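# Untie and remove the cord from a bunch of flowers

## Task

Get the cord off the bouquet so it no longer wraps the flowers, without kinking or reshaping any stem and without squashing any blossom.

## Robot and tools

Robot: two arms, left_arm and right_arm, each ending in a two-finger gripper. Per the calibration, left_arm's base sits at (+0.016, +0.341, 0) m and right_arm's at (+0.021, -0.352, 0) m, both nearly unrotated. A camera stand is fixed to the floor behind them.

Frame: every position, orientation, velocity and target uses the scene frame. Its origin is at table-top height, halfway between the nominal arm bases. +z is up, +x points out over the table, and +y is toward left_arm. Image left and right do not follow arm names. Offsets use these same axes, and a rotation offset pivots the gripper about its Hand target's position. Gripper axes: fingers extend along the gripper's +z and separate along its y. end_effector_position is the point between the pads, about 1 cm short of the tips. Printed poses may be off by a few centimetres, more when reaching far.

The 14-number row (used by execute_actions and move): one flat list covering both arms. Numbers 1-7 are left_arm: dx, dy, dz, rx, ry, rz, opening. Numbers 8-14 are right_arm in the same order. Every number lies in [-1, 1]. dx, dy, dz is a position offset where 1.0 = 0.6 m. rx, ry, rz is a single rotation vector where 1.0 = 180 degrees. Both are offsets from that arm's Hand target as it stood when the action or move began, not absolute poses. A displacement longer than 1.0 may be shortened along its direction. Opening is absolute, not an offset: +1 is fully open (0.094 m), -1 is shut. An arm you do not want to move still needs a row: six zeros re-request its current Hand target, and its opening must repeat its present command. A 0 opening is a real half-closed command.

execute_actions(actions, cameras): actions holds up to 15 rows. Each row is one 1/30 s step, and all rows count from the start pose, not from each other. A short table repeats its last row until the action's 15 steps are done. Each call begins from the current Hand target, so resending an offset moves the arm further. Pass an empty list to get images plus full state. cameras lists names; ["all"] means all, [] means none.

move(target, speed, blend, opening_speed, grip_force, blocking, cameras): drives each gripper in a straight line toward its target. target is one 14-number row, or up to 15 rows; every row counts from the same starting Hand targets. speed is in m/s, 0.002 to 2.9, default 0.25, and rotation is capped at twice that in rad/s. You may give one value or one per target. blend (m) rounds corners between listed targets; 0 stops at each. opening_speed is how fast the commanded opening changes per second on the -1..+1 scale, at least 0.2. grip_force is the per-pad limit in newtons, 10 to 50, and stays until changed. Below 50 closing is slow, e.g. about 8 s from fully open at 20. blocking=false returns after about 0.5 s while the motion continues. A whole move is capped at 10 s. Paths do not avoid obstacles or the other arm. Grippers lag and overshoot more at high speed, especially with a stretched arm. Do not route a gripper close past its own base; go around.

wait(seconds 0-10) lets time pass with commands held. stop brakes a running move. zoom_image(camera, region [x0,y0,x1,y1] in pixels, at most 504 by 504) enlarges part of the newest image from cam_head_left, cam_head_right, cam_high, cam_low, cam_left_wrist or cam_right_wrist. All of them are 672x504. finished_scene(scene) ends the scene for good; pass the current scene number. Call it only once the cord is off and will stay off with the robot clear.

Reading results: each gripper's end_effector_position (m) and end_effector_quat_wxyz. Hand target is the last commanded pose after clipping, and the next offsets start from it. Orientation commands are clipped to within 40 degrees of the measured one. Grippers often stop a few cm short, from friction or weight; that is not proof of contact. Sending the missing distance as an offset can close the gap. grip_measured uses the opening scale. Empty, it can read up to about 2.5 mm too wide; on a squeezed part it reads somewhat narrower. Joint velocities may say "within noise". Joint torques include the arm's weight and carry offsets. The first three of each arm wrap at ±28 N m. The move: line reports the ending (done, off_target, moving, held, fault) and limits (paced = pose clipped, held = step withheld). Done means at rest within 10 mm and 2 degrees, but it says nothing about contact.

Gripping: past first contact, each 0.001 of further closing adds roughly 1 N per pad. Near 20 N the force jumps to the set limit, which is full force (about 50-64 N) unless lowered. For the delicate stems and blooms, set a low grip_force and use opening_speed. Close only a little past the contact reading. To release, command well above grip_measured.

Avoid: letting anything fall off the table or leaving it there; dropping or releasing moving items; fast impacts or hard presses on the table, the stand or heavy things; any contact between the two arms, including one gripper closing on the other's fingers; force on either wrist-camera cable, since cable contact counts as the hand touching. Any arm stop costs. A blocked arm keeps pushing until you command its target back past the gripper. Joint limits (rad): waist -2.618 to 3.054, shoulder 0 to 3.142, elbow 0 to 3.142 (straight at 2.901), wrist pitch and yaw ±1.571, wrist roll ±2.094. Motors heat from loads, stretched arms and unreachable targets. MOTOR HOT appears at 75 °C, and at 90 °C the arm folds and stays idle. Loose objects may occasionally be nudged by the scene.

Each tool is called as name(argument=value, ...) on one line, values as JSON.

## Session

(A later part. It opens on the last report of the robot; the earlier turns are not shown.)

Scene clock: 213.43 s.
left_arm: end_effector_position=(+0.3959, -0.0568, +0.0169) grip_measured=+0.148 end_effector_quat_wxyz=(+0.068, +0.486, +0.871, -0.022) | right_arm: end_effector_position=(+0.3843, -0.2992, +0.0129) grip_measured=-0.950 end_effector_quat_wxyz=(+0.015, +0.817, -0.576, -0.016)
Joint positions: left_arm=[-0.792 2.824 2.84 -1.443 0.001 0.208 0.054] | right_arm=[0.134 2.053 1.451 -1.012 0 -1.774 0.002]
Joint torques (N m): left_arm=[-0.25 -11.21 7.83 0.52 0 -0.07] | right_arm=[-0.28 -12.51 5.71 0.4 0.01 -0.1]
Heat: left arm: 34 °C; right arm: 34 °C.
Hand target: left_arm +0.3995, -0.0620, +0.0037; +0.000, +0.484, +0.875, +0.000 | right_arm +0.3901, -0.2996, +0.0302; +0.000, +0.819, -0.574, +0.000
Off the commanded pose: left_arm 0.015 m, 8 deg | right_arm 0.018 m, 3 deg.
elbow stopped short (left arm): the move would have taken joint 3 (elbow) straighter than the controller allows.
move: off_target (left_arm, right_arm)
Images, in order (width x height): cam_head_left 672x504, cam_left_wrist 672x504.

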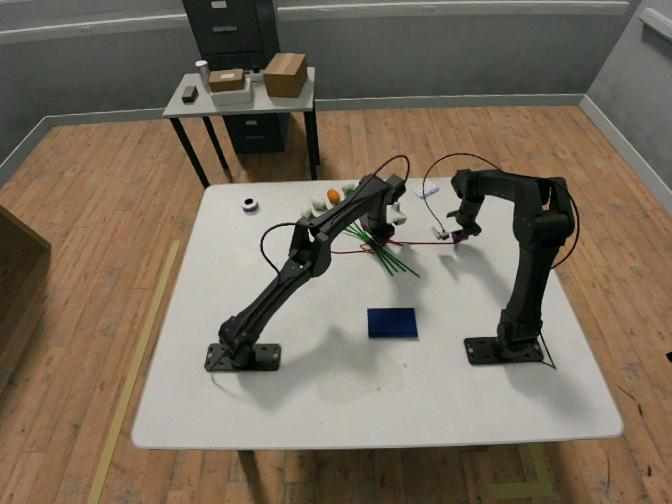

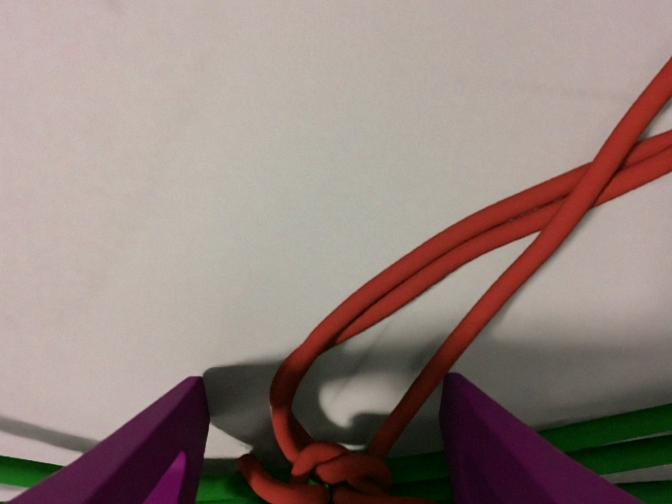

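move(target=[0,0,0,0,0,0,0.15,0.0,-0.16,0.0,0,0,0,-1], speed=0.06, cameras=["cam_left_wrist","cam_head_left","cam_right_wrist"])

zoom_image(camera="cam_head_left", region=[300, 190, 460, 310])

Scene clock: 222.00 s.
left_arm: end_effector_position=(+0.3959, -0.0568, +0.0169) grip_measured=+0.148 end_effector_quat_wxyz=(+0.068, +0.486, +0.871, -0.022) | right_arm: end_effector_position=(+0.3863, -0.3943, +0.0153) grip_measured=-0.950 end_effector_quat_wxyz=(+0.009, +0.817, -0.576, -0.016)
Joint positions: left_arm=[-0.792 2.824 2.84 -1.443 0.001 0.208 0.054] | right_arm=[-0.125 2.046 1.451 -1.012 0 -2.032 0.002]
Joint torques (N m): left_arm=[-0.18 -10.93 7.97 0.53 -0.04 -0.08] | right_arm=[-0.27 -12.18 5.3 0.44 -0.01 -0.1]
Heat: left arm: 34 °C; right arm: 33 °C.
Hand target: left_arm +0.3995, -0.0620, +0.0037; +0.000, +0.484, +0.875, +0.000 | right_arm +0.3901, -0.3955, +0.0302; +0.000, +0.819, -0.574, +0.000
Off the commanded pose: left_arm 0.015 m, 8 deg | right_arm 0.015 m, 2 deg.
elbow stopped short (left arm): the move would have taken joint 3 (elbow) straighter than the controller allows.
move: off_target (left_arm, right_arm)
Images, in order (width x height): cam_head_left 672x504, cam_left_wrist 672x504, cam_right_wrist 672x504.

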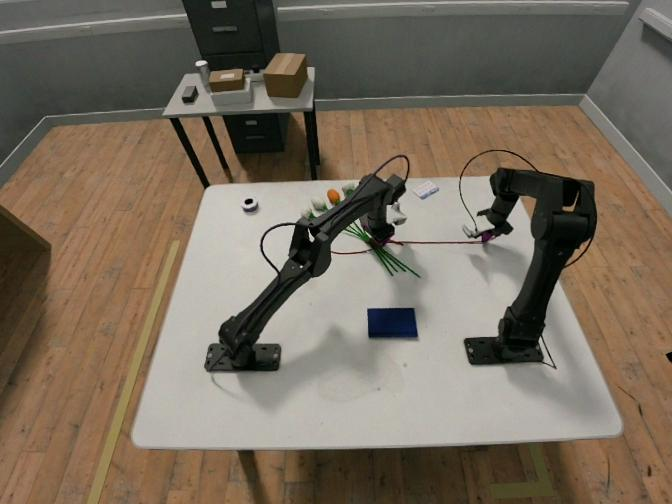

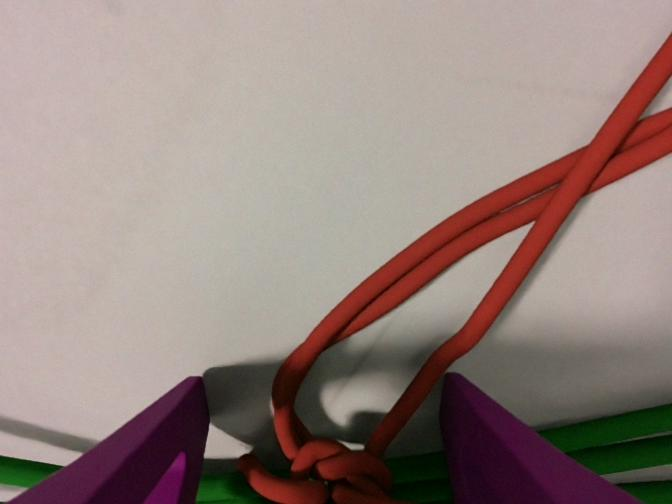

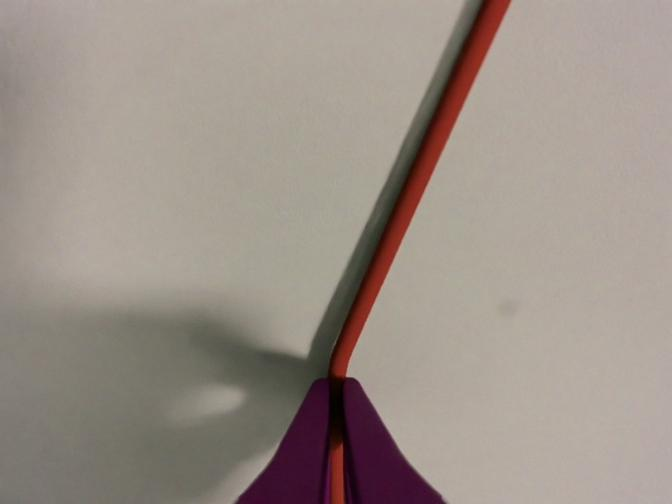

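Scaled by 3.150 from the camera's 672x504 image, which has a finer 960x720 frame.

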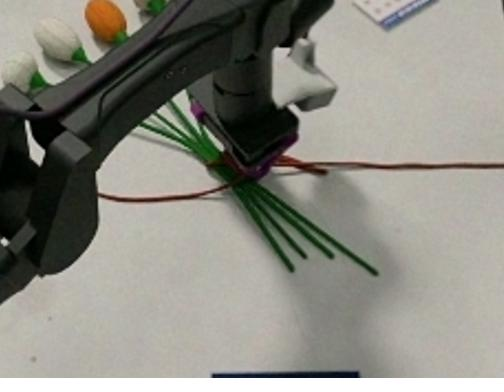

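move(target=[0,0,0,0,0,0,0.15,0.0,-0.12,0.0,0,0,-0.2,-1], speed=0.06, cameras=["cam_left_wrist","cam_head_left","cam_right_wrist"])

zoom_image(camera="cam_head_left", region=[300, 190, 460, 310])

Scene clock: 234.27 s.
left_arm: end_effector_position=(+0.3959, -0.0568, +0.0169) grip_measured=+0.148 end_effector_quat_wxyz=(+0.068, +0.486, +0.871, -0.022) | right_arm: end_effector_position=(+0.3876, -0.4641, +0.0305) grip_measured=-0.950 end_effector_quat_wxyz=(+0.001, -0.607, +0.795, -0.002)
Joint positions: left_arm=[-0.792 2.824 2.84 -1.443 0.001 0.208 0.054] | right_arm=[-0.306 2.046 1.516 -1.035 0 -1.603 0.002]
Joint torques (N m): left_arm=[-0.17 -11.12 7.95 0.53 -0.05 -0.09] | right_arm=[-0.65 -7.77 7.02 0.45 0 0.05]
Heat: left arm: 35 °C; right arm: 33 °C.
Hand target: left_arm +0.3995, -0.0620, +0.0037; +0.000, +0.484, +0.875, +0.000 | right_arm +0.3902, -0.4675, +0.0303; +0.000, -0.601, +0.799, +0.000
Off the commanded pose: left_arm 0.015 m, 8 deg | right_arm 0.004 m, 1 deg.
elbow stopped short (left arm): the move would have taken joint 3 (elbow) straighter than the controller allows.
move: off_target (left_arm)
Images, in order (width x height): cam_head_left 672x504, cam_left_wrist 672x504, cam_right_wrist 672x504.

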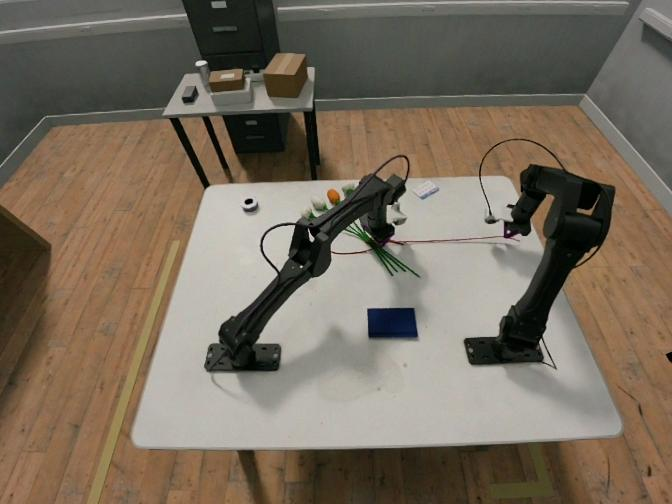

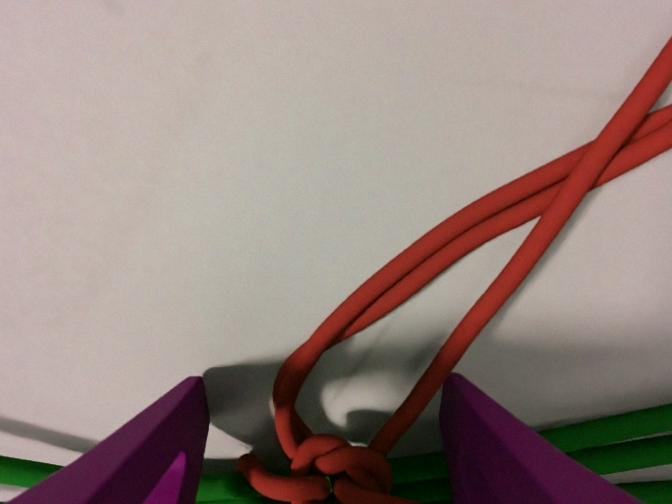

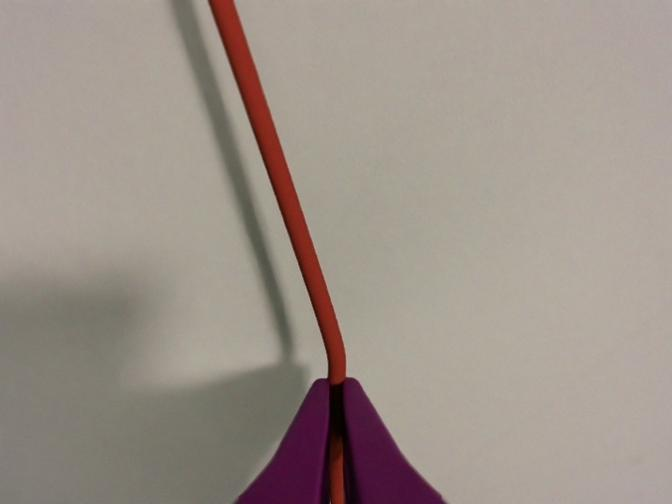

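Scaled by 3.150 from the camera's 672x504 image, which has a finer 960x720 frame.

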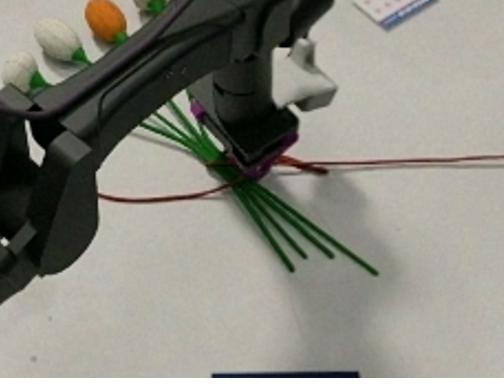

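move(target=[[0,-0.01,0.02,0,0,0,0.3,0,0.02,0,0,0,0,-1],[-0.0,-0.01,0.15,0,0,0,0.3,0.0,0.02,0,0,0,0,-1]], speed=0.12, cameras=["cam_left_wrist","cam_head_left","cam_high"])

zoom_image(camera="cam_left_wrist", region=[200, 200, 450, 450])

Scene clock: 247.93 s.
left_arm: end_effector_position=(+0.3989, -0.0593, +0.0597) grip_measured=+0.298 end_effector_quat_wxyz=(+0.102, +0.482, +0.870, -0.031) | right_arm: end_effector_position=(+0.3895, -0.4572, +0.0305) grip_measured=-0.950 end_effector_quat_wxyz=(+0.001, -0.602, +0.799, -0.002)
Joint positions: left_arm=[-0.792 2.743 2.84 -1.454 -0.002 0.201 0.061] | right_arm=[-0.288 2.046 1.516 -1.035 0 -1.573 0.002]
Joint torques (N m): left_arm=[-0.87 -17.54 7.71 0.42 0.03 -0.1] | right_arm=[0.28 -8.73 5.55 0.53 0 0.05]
Motor temperatures (°C): left_arm=[22 36 30 28 25 24 24] | right_arm=[26 33 30 26 25 24 28]
Heat: left arm: 36 °C; right arm: 33 °C.
Hand target: left_arm +0.3995, -0.0680, +0.0938; +0.000, +0.484, +0.875, +0.000 | right_arm +0.3902, -0.4555, +0.0303; +0.000, -0.601, +0.799, +0.000
Off the commanded pose: left_arm 0.035 m, 12 deg | right_arm 0.002 m, 0 deg.
elbow stopped short (left arm): the move would have taken joint 3 (elbow) straighter than the controller allows.
move: off_target (left_arm)
Images, in order (width x height): cam_head_left 672x504, cam_high 672x504, cam_left_wrist 672x504.

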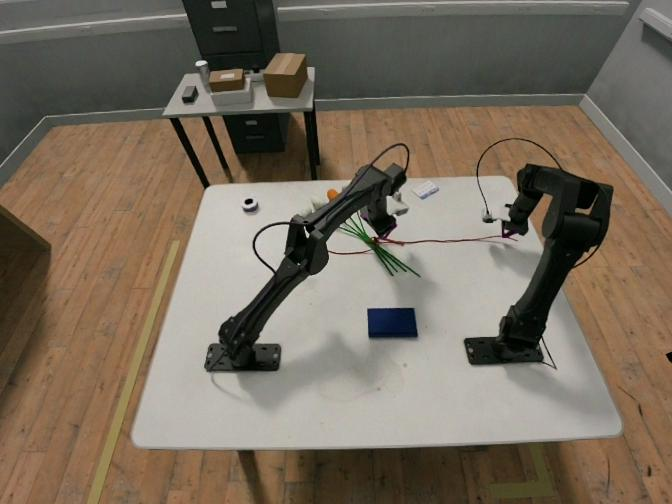

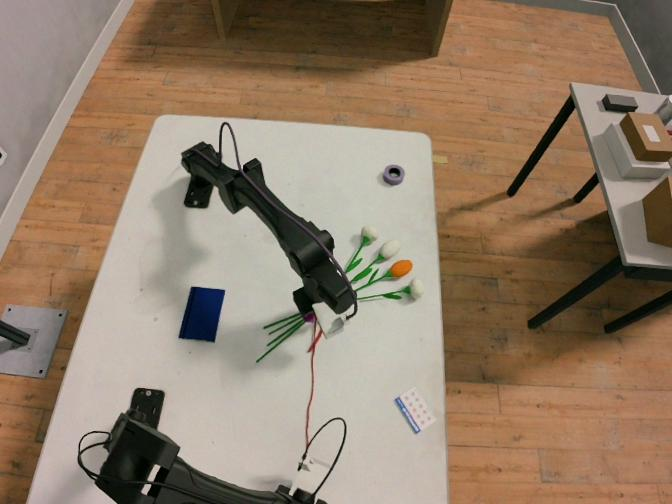

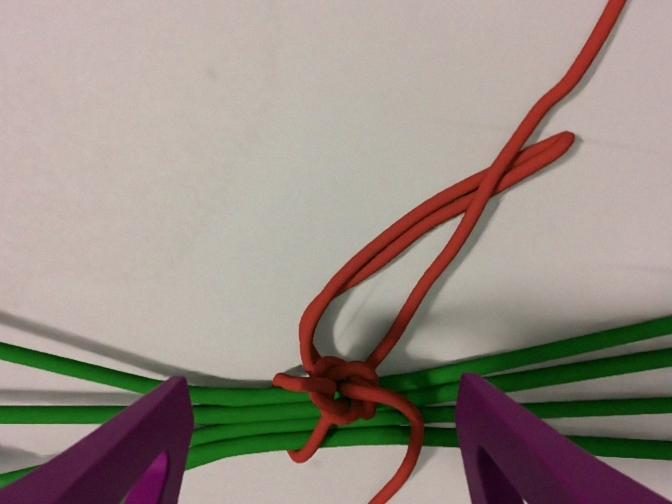

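Scaled by 2.016 from the camera's 672x504 image, which has a finer 960x720 frame.

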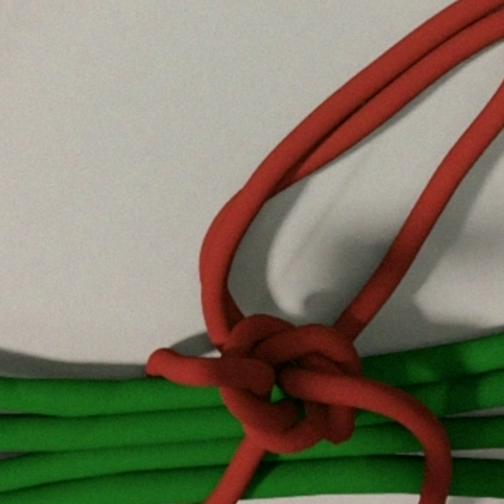

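move(target=[[0,-0.0,0.05,0,0,0,0.0,0,0,-0.03,0,0,0,-1],[0,0,0.1,0,0,0,0.0,0.0,0.0,-0.03,0,0,0,-0.6],[-0.11,0.4,0.12,0,0,-0.12,0.0,0.0,0.0,0.15,0,0,0,-0.4]], speed=0.25, cameras=["cam_left_wrist","cam_head_left","cam_high"])

zoom_image(camera="cam_head_left", region=[300, 190, 460, 310])

zoom_image(camera="cam_high", region=[230, 220, 430, 400])

Scene clock: 278.83 s.
left_arm: end_effector_position=(+0.3380, +0.1698, +0.1530) grip_measured=+0.002 end_effector_quat_wxyz=(-0.015, +0.636, +0.772, -0.002) | right_arm: end_effector_position=(+0.3867, -0.4563, +0.0998) grip_measured=-0.402 end_effector_quat_wxyz=(-0.015, -0.601, +0.799, +0.019)
Joint positions: left_arm=[-0.475 1.975 1.903 -1.528 -0.002 0.885 0.047] | right_arm=[-0.288 2.046 1.793 -1.366 0 -1.572 0.028]
Joint torques (N m): left_arm=[0.01 -12.34 5.08 -0.06 0.05 0.15] | right_arm=[0.25 -12.57 6.95 0.33 0 0.04]
Motor temperatures (°C): left_arm=[22 42 30 27 25 24 24] | right_arm=[26 32 30 26 25 24 28]
Heat: left arm: 42 °C; right arm: 32 °C.
Hand target: left_arm +0.3335, +0.1719, +0.1659; +0.000, +0.640, +0.769, +0.000 | right_arm +0.3902, -0.4555, +0.1203; +0.000, -0.601, +0.799, +0.000
Off the commanded pose: left_arm 0.014 m, 2 deg | right_arm 0.021 m, 3 deg.
elbow stopped short (left arm): the move would have taken joint 3 (elbow) straighter than the controller allows.
move: off_target (left_arm, right_arm); target 2's new opening was sent with right_arm's hand 0.011 m and 1 deg from that target; target 3's new opening was sent with right_arm's hand 0.021 m and 3 deg from that target
Images, in order (width x height): cam_head_left 672x504, cam_high 672x504, cam_left_wrist 672x504.

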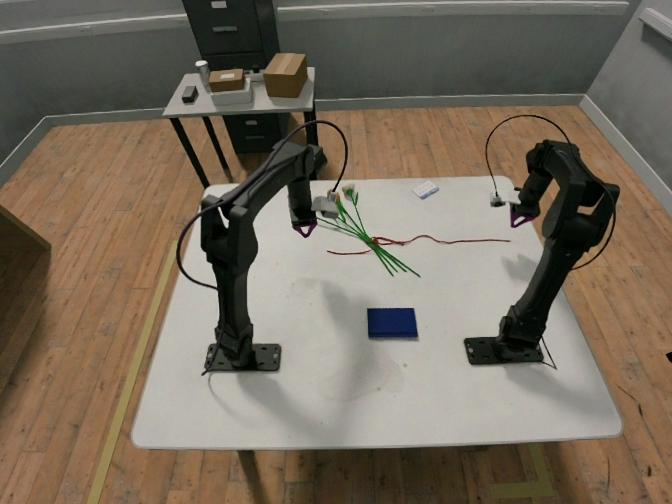

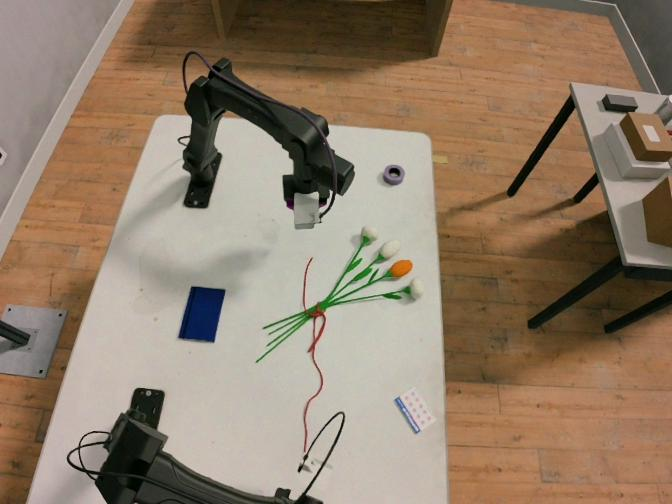

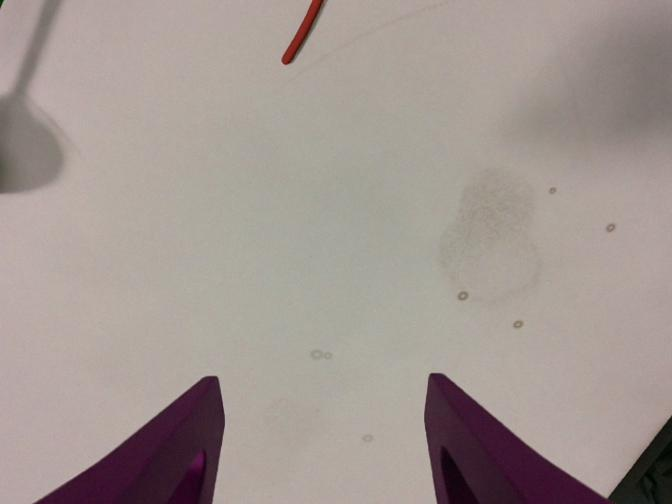

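Scaled by 3.150 from the camera's 672x504 image, which has a finer 960x720 frame.

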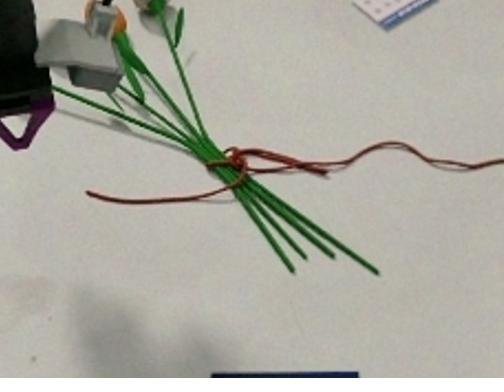

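Scaled by 2.520 from the camera's 672x504 image, which has a finer 960x720 frame.

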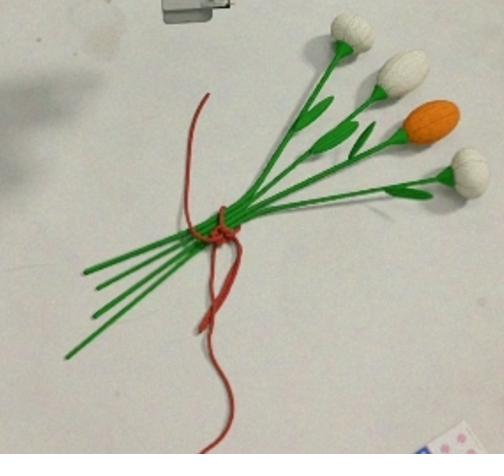

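move(target=[0.018,-0.07,-0.19,0,0,0,0.0,0,0,0,0,0,0,-0.4], speed=0.15, cameras=["cam_left_wrist"])

Scene clock: 287.03 s.
left_arm: end_effector_position=(+0.3447, +0.1332, +0.0563) grip_measured=+0.002 end_effector_quat_wxyz=(+0.000, +0.640, +0.768, +0.001) | right_arm: end_effector_position=(+0.3867, -0.4563, +0.0998) grip_measured=-0.402 end_effector_quat_wxyz=(-0.015, -0.601, +0.799, +0.019)
Joint positions: left_arm=[-0.55 2.048 1.623 -1.145 -0.002 0.822 0.047] | right_arm=[-0.288 2.046 1.793 -1.366 0 -1.572 0.028]
Joint torques (N m): left_arm=[-0.65 -9.06 5.53 0.19 0.03 -0.08] | right_arm=[0.27 -12.57 6.95 0.33 0 0.05]
Heat: left arm: 42 °C; right arm: 33 °C.
Hand target: left_arm +0.3443, +0.1300, +0.0518; +0.000, +0.640, +0.769, +0.000 | right_arm +0.3902, -0.4555, +0.1203; +0.000, -0.601, +0.799, +0.000
Off the commanded pose: left_arm 0.006 m, 0 deg | right_arm 0.021 m, 3 deg.
move: off_target (right_arm)
Images, in order (width x height): cam_left_wrist 672x504.

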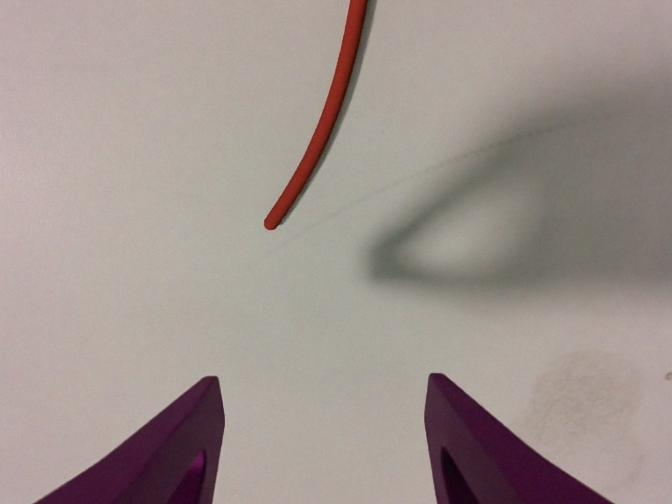

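move(target=[[0.02,-0.075,0,0,0,-0.08,0.0,0,0,0,0,0,0,-0.4],[0.02,-0.075,-0.055,0,0,-0.08,0.0,0,0,0,0,0,0,-0.4]], speed=0.1, cameras=["cam_left_wrist"])

Scene clock: 296.87 s.
left_arm: end_effector_position=(+0.3580, +0.0875, +0.0260) grip_measured=+0.002 end_effector_quat_wxyz=(+0.004, +0.725, +0.688, +0.002) | right_arm: end_effector_position=(+0.3867, -0.4563, +0.0998) grip_measured=-0.402 end_effector_quat_wxyz=(-0.015, -0.601, +0.799, +0.019)
Joint positions: left_arm=[-0.623 2.212 1.758 -1.109 -0.002 0.981 0.047] | right_arm=[-0.288 2.046 1.793 -1.366 0 -1.572 0.028]
Joint torques (N m): left_arm=[-0.59 -9.81 5.3 0.18 0.02 0.14] | right_arm=[0.28 -12.59 6.97 0.34 -0.02 0.04]
Heat: left arm: 40 °C; right arm: 33 °C.
Hand target: left_arm +0.3562, +0.0850, +0.0188; +0.000, +0.731, +0.682, +0.000 | right_arm +0.3902, -0.4555, +0.1203; +0.000, -0.601, +0.799, +0.000
Off the commanded pose: left_arm 0.008 m, 1 deg | right_arm 0.021 m, 3 deg.
move: off_target (right_arm)
Images, in order (width x height): cam_left_wrist 672x504.

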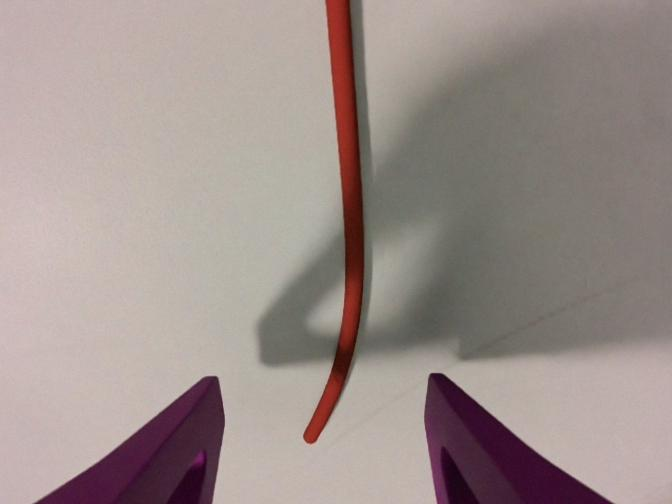

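move(target=[[0.0,-0.012,-0.005,0,0,0,0.0,0,0,0,0,0,0,-0.4],[0.0,-0.012,-0.032,0,0,0,0.0,0,0,0,0,0,0,-0.4],[0.0,-0.012,-0.032,0,0,0,-1,0,0,0,0,0,0,-0.4]], speed=0.06, opening_speed=0.8, cameras=["cam_left_wrist"])

Scene clock: 304.33 s.
left_arm: end_effector_position=(+0.3607, +0.0788, +0.0142) grip_measured=-0.920 end_effector_quat_wxyz=(+0.012, +0.730, +0.684, +0.004) | right_arm: end_effector_position=(+0.3867, -0.4563, +0.0998) grip_measured=-0.402 end_effector_quat_wxyz=(-0.015, -0.601, +0.799, +0.019)
Joint positions: left_arm=[-0.636 2.237 1.75 -1.061 -0.004 0.981 0.004] | right_arm=[-0.288 2.046 1.793 -1.366 0 -1.572 0.028]
Joint torques (N m): left_arm=[-0.66 -9.07 4.79 0.29 0.05 -0.03] | right_arm=[0.27 -12.57 6.97 0.33 0 0.04]
Heat: left arm: 39 °C; right arm: 34 °C.
Hand target: left_arm +0.3562, +0.0777, -0.0004; +0.000, +0.731, +0.682, +0.000 | right_arm +0.3902, -0.4555, +0.1203; +0.000, -0.601, +0.799, +0.000
Off the commanded pose: left_arm 0.015 m, 1 deg | right_arm 0.021 m, 3 deg.
move: off_target (left_arm, right_arm); target 3's new opening was sent with left_arm's hand 0.015 m and 1 deg from that target
Images, in order (width x height): cam_left_wrist 672x504.

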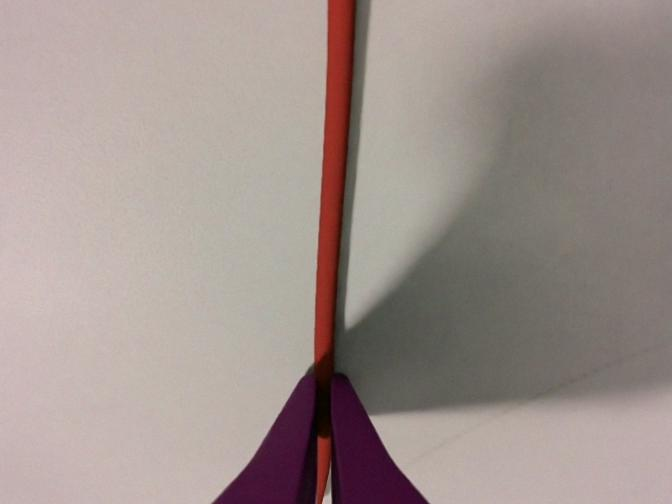

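move(target=[-0.09,0.2,0.035,0,0,0,-1,0,0.2,0.0,0,0,0,-0.2], speed=0.07, cameras=["cam_left_wrist","cam_head_left","cam_high"])

zoom_image(camera="cam_head_left", region=[280, 180, 440, 300])

zoom_image(camera="cam_high", region=[230, 200, 430, 400])

Scene clock: 318.13 s.
left_arm: end_effector_position=(+0.3033, +0.1947, +0.0128) grip_measured=-0.921 end_effector_quat_wxyz=(-0.008, +0.730, +0.684, -0.003) | right_arm: end_effector_position=(+0.3890, -0.3363, +0.1044) grip_measured=-0.202 end_effector_quat_wxyz=(-0.021, -0.603, +0.797, +0.014)
Joint positions: left_arm=[-0.457 1.875 1.196 -0.909 0 1.16 0.004] | right_arm=[0.033 1.997 1.74 -1.363 0.001 -1.255 0.038]
Joint torques (N m): left_arm=[0.55 -10.47 4.42 0.01 0.01 0.12] | right_arm=[0.02 -12.85 4.88 0.57 -0.02 0.04]
Motor temperatures (°C): left_arm=[22 37 28 26 25 24 25] | right_arm=[26 34 30 25 25 24 26]
Heat: left arm: 37 °C; right arm: 34 °C.
Hand target: left_arm +0.3022, +0.1977, +0.0206; +0.000, +0.731, +0.682, +0.000 | right_arm +0.3901, -0.3355, +0.1203; +0.000, -0.601, +0.799, +0.000
Off the commanded pose: left_arm 0.008 m, 1 deg | right_arm 0.016 m, 3 deg.
move: off_target (right_arm)
Images, in order (width x height): cam_head_left 672x504, cam_high 672x504, cam_left_wrist 672x504.

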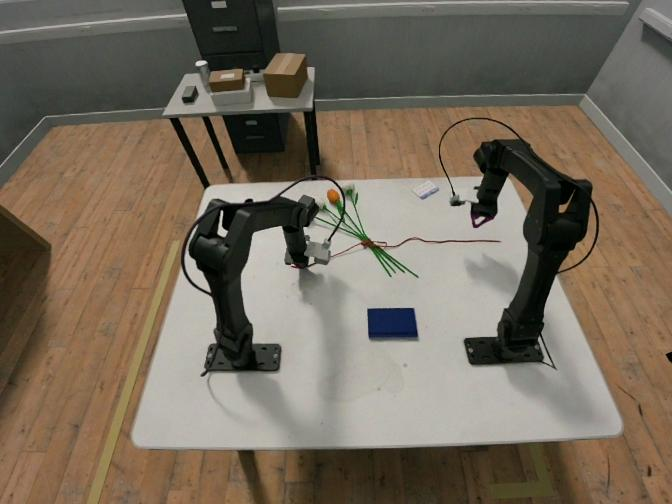

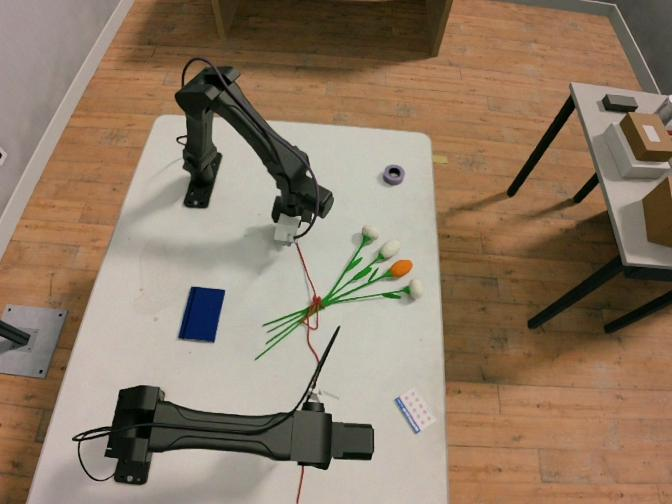

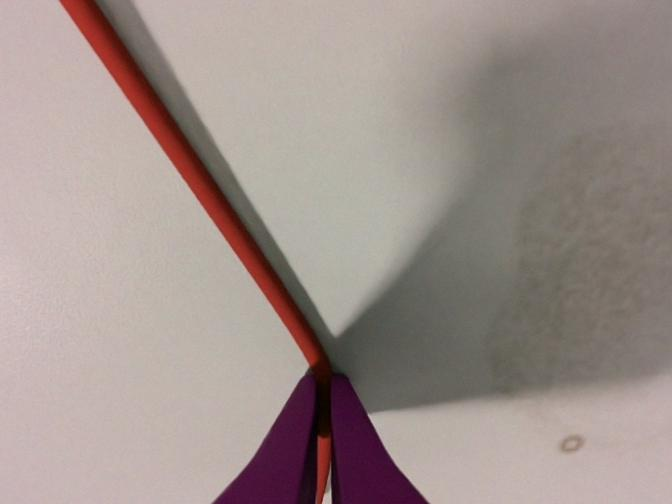

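Scaled by 3.150 from the camera's 672x504 image, which has a finer 960x720 frame.

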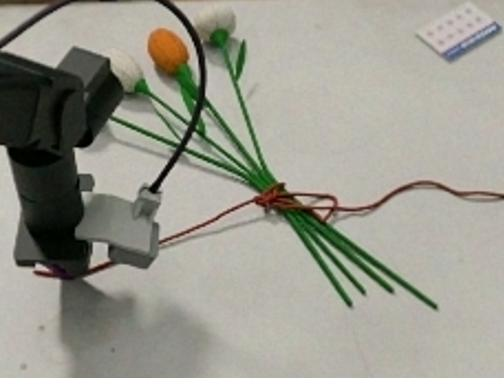

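Scaled by 2.520 from the camera's 672x504 image, which has a finer 960x720 frame.

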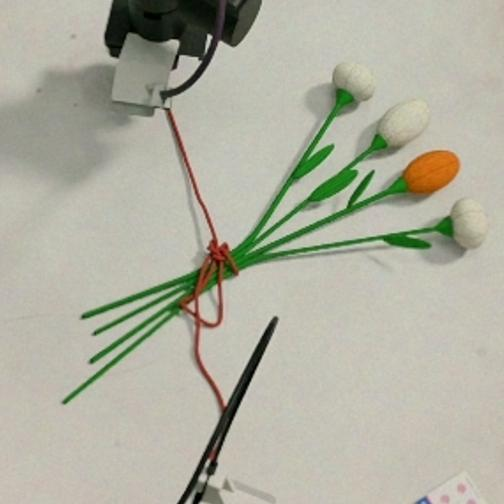

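move(target=[-0.02,0.13,0.01,0,0,0,-1,0,0.0,0.0,0,0,0,-0.2], speed=0.07, cameras=["cam_head_left","cam_high"])

zoom_image(camera="cam_head_left", region=[280, 180, 440, 300])

zoom_image(camera="cam_high", region=[260, 240, 400, 360])

Scene clock: 325.70 s.
left_arm: end_effector_position=(+0.2906, +0.2749, +0.0199) grip_measured=-0.921 end_effector_quat_wxyz=(-0.011, +0.729, +0.684, -0.004) | right_arm: end_effector_position=(+0.3890, -0.3363, +0.1044) grip_measured=-0.202 end_effector_quat_wxyz=(-0.021, -0.603, +0.798, +0.014)
Joint positions: left_arm=[-0.226 1.729 1.042 -0.908 -0.005 1.39 0.004] | right_arm=[0.033 1.997 1.74 -1.363 0.001 -1.254 0.038]
Joint torques (N m): left_arm=[0.54 -9.42 4.67 0.02 0.04 0.15] | right_arm=[-0.01 -12.83 4.86 0.56 -0.01 0.04]
Heat: left arm: 37 °C; right arm: 33 °C.
Hand target: left_arm +0.2902, +0.2757, +0.0267; +0.000, +0.731, +0.682, +0.000 | right_arm +0.3901, -0.3355, +0.1203; +0.000, -0.601, +0.799, +0.000
Off the commanded pose: left_arm 0.007 m, 1 deg | right_arm 0.016 m, 3 deg.
move: off_target (right_arm)
Images, in order (width x height): cam_head_left 672x504, cam_high 672x504.

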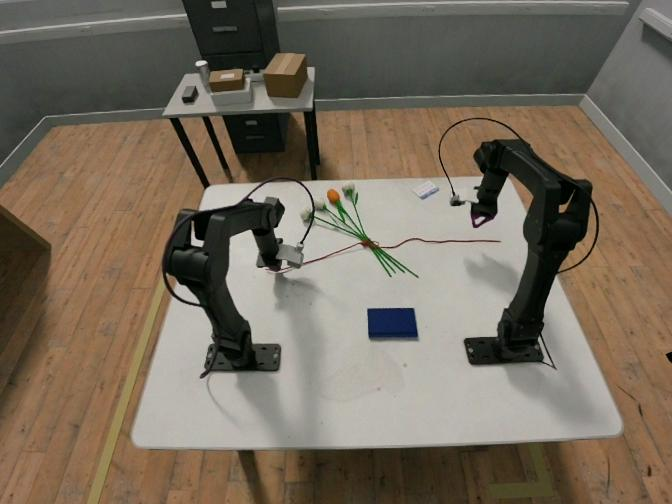

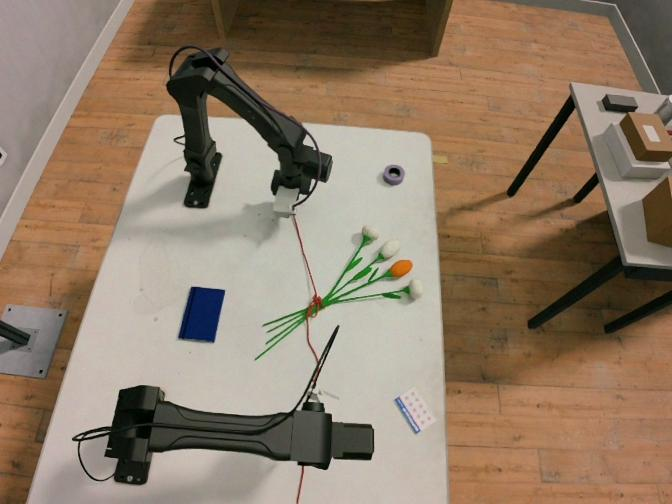

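Scaled by 3.150 from the camera's 672x504 image, which has a finer 960x720 frame.

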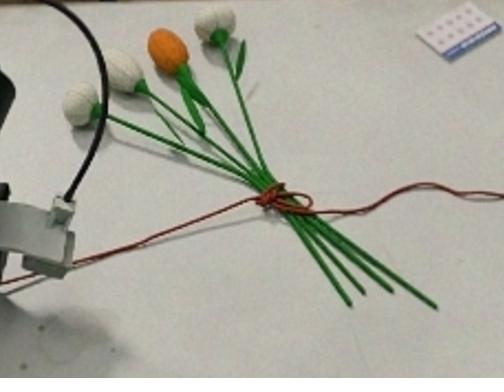

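Scaled by 3.600 from the camera's 672x504 image, which has a finer 960x720 frame.

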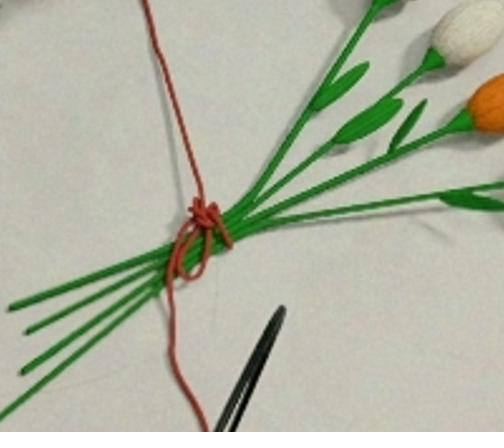

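move(target=[-0.01,0.1,0.0,0,0,0,-1,0,0.0,0.0,0,0,0,-0.2], speed=0.05, cameras=["cam_head_left","cam_high"])

zoom_image(camera="cam_head_left", region=[320, 200, 420, 290])

zoom_image(camera="cam_high", region=[270, 260, 370, 350])

Scene clock: 333.37 s.
left_arm: end_effector_position=(+0.2838, +0.3351, +0.0206) grip_measured=-0.921 end_effector_quat_wxyz=(-0.012, +0.729, +0.684, -0.008) | right_arm: end_effector_position=(+0.3890, -0.3363, +0.1044) grip_measured=-0.202 end_effector_quat_wxyz=(-0.021, -0.603, +0.798, +0.014)
Joint positions: left_arm=[-0.013 1.678 0.986 -0.907 -0.006 1.603 0.004] | right_arm=[0.033 1.997 1.74 -1.363 0.001 -1.254 0.038]
Joint torques (N m): left_arm=[0.49 -8.83 4.55 0.03 0.1 0.18] | right_arm=[0.02 -12.86 4.86 0.56 -0.02 0.04]
Heat: left arm: 37 °C; right arm: 33 °C.
Hand target: left_arm +0.2841, +0.3358, +0.0266; +0.000, +0.731, +0.682, +0.000 | right_arm +0.3901, -0.3355, +0.1203; +0.000, -0.601, +0.799, +0.000
Off the commanded pose: left_arm 0.006 m, 2 deg | right_arm 0.016 m, 3 deg.
move: off_target (right_arm)
Images, in order (width x height): cam_head_left 672x504, cam_high 672x504.

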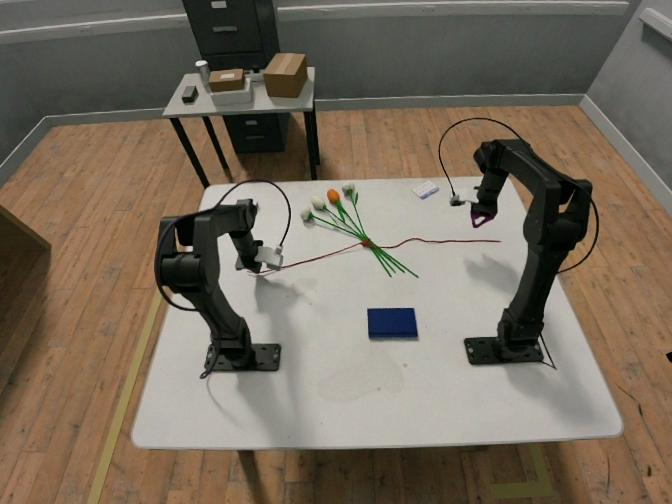

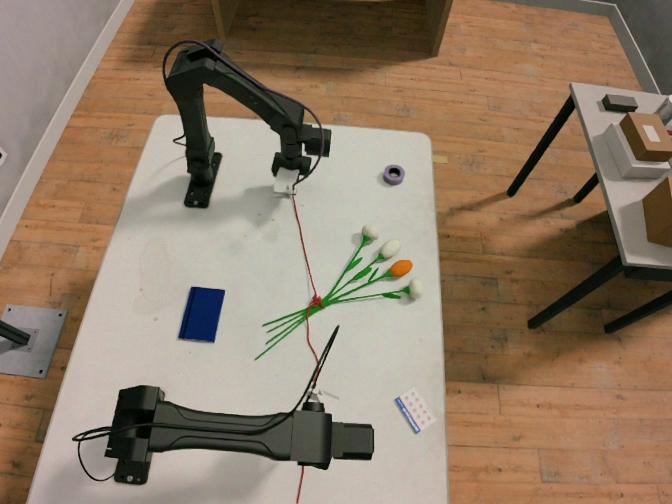

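Scaled by 5.040 from the camera's 672x504 image, which has a finer 960x720 frame.

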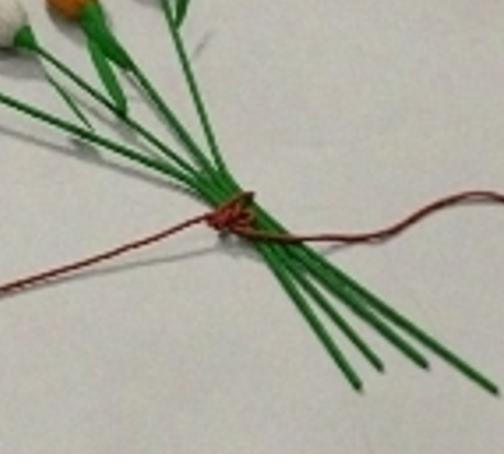

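Scaled by 5.040 from the camera's 672x504 image, which has a finer 960x720 frame.

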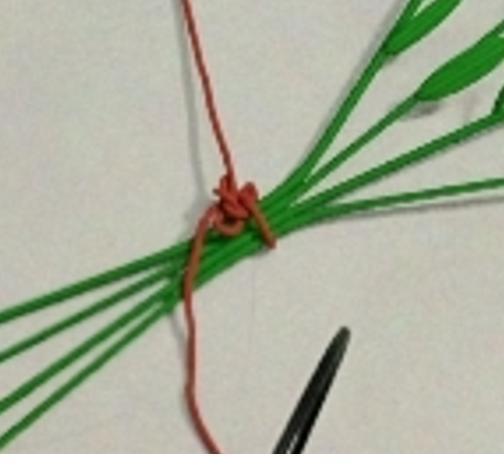

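move(target=[0.0,0.1,0.0,0,0,0.1,-1,0,0.0,0.0,0,0,0,-0.2], speed=0.05, cameras=["cam_head_left","cam_high"])

zoom_image(camera="cam_head_left", region=[320, 200, 420, 290])

zoom_image(camera="cam_high", region=[270, 260, 370, 350])

Scene clock: 351.67 s.
left_arm: end_effector_position=(+0.2787, +0.3937, +0.0206) grip_measured=-0.921 end_effector_quat_wxyz=(-0.011, +0.621, +0.783, -0.009) | right_arm: end_effector_position=(+0.3890, -0.3363, +0.1044) grip_measured=-0.202 end_effector_quat_wxyz=(-0.021, -0.603, +0.798, +0.014)
Joint positions: left_arm=[0.207 1.678 0.986 -0.907 -0.006 1.529 0.004] | right_arm=[0.033 1.997 1.74 -1.363 0.001 -1.254 0.038]
Joint torques (N m): left_arm=[0.65 -7.41 6.19 0.01 0.08 -0.07] | right_arm=[0.01 -12.85 4.88 0.57 -0.01 0.05]
Heat: left arm: 36 °C; right arm: 32 °C.
Hand target: left_arm +0.2841, +0.3957, +0.0266; +0.000, +0.615, +0.788, +0.000 | right_arm +0.3901, -0.3355, +0.1203; +0.000, -0.601, +0.799, +0.000
Off the commanded pose: left_arm 0.008 m, 2 deg | right_arm 0.016 m, 3 deg.
move: off_target (right_arm)
Images, in order (width x height): cam_head_left 672x504, cam_high 672x504.

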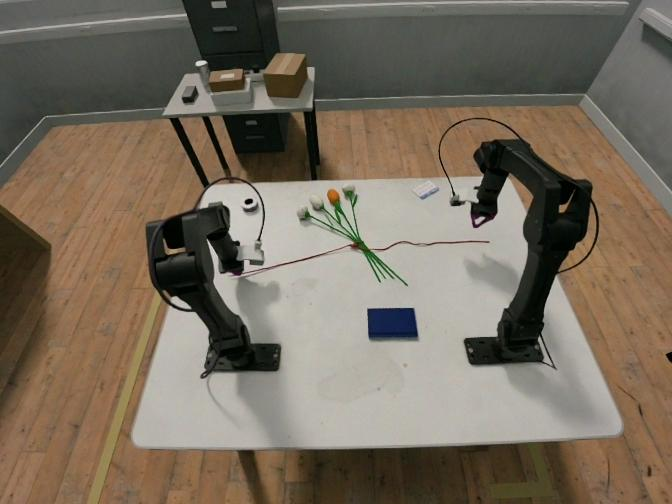

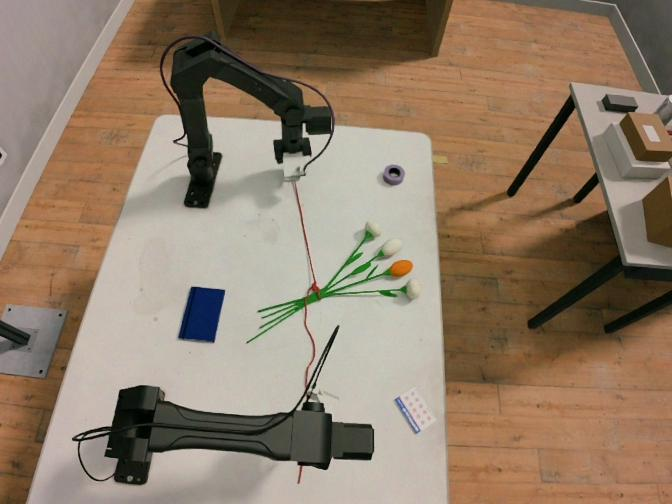

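Scaled by 5.040 from the camera's 672x504 image, which has a finer 960x720 frame.

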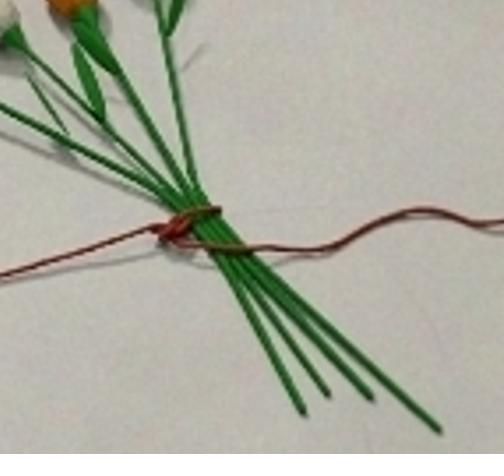

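Scaled by 5.040 from the camera's 672x504 image, which has a finer 960x720 frame.

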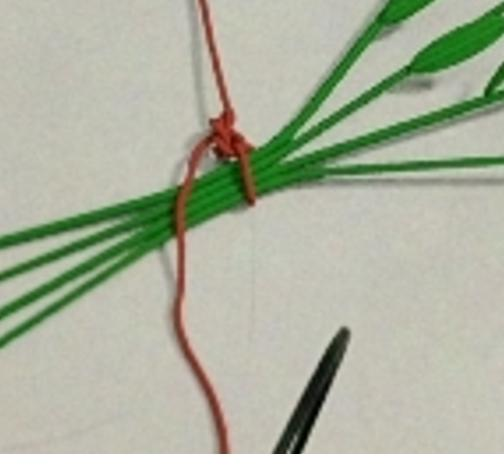

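move(target=[0.0,-0.02,-0.01,0,0,0,-1,-0.05,0.58,0.02,0,0,0,-0.2], cameras=["cam_right_wrist"])

zoom_image(camera="cam_right_wrist", region=[230, 100, 480, 300])

Scene clock: 361.03 s.
left_arm: end_effector_position=(+0.2849, +0.3872, +0.0205) grip_measured=-0.921 end_effector_quat_wxyz=(-0.005, +0.615, +0.789, -0.001) | right_arm: end_effector_position=(+0.3567, +0.0112, +0.1384) grip_measured=-0.202 end_effector_quat_wxyz=(+0.078, -0.604, +0.793, +0.012)
Joint positions: left_arm=[0.179 1.678 0.986 -0.887 -0.006 1.486 0.004] | right_arm=[0.817 2.447 2.606 -1.572 0.004 -0.479 0.038]
Joint torques (N m): left_arm=[-0.65 -7.16 4.42 0.18 0.06 -0.06] | right_arm=[-0.44 -9.55 6.98 0.81 -0.03 0.05]
Heat: left arm: 36 °C; right arm: 32 °C.
Hand target: left_arm +0.2841, +0.3837, +0.0206; +0.000, +0.615, +0.788, +0.000 | right_arm +0.3601, +0.0125, +0.1322; +0.000, -0.601, +0.799, +0.000
Off the commanded pose: left_arm 0.004 m, 1 deg | right_arm 0.007 m, 9 deg.
joint sent to its limit (right arm) — joint 4 (wrist pitch), lower limit. The joint targets are off in orientation, not in position.
move: off_target (right_arm)
Images, in order (width x height): cam_right_wrist 672x504.

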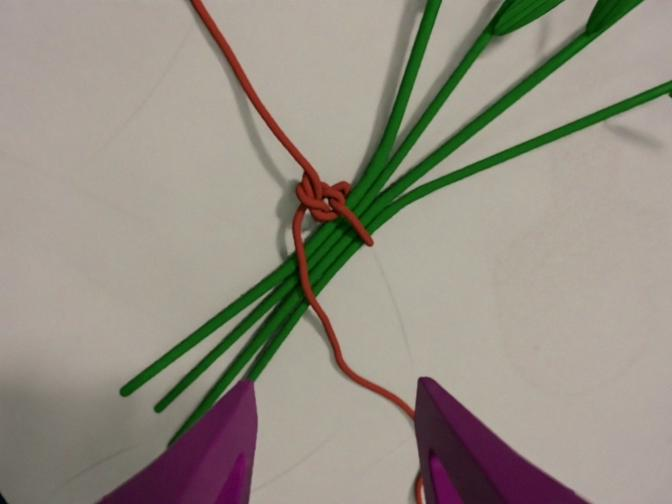

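Scaled by 2.016 from the camera's 672x504 image, which has a finer 960x720 frame.

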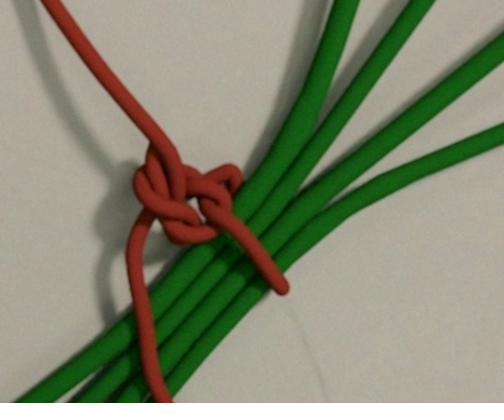

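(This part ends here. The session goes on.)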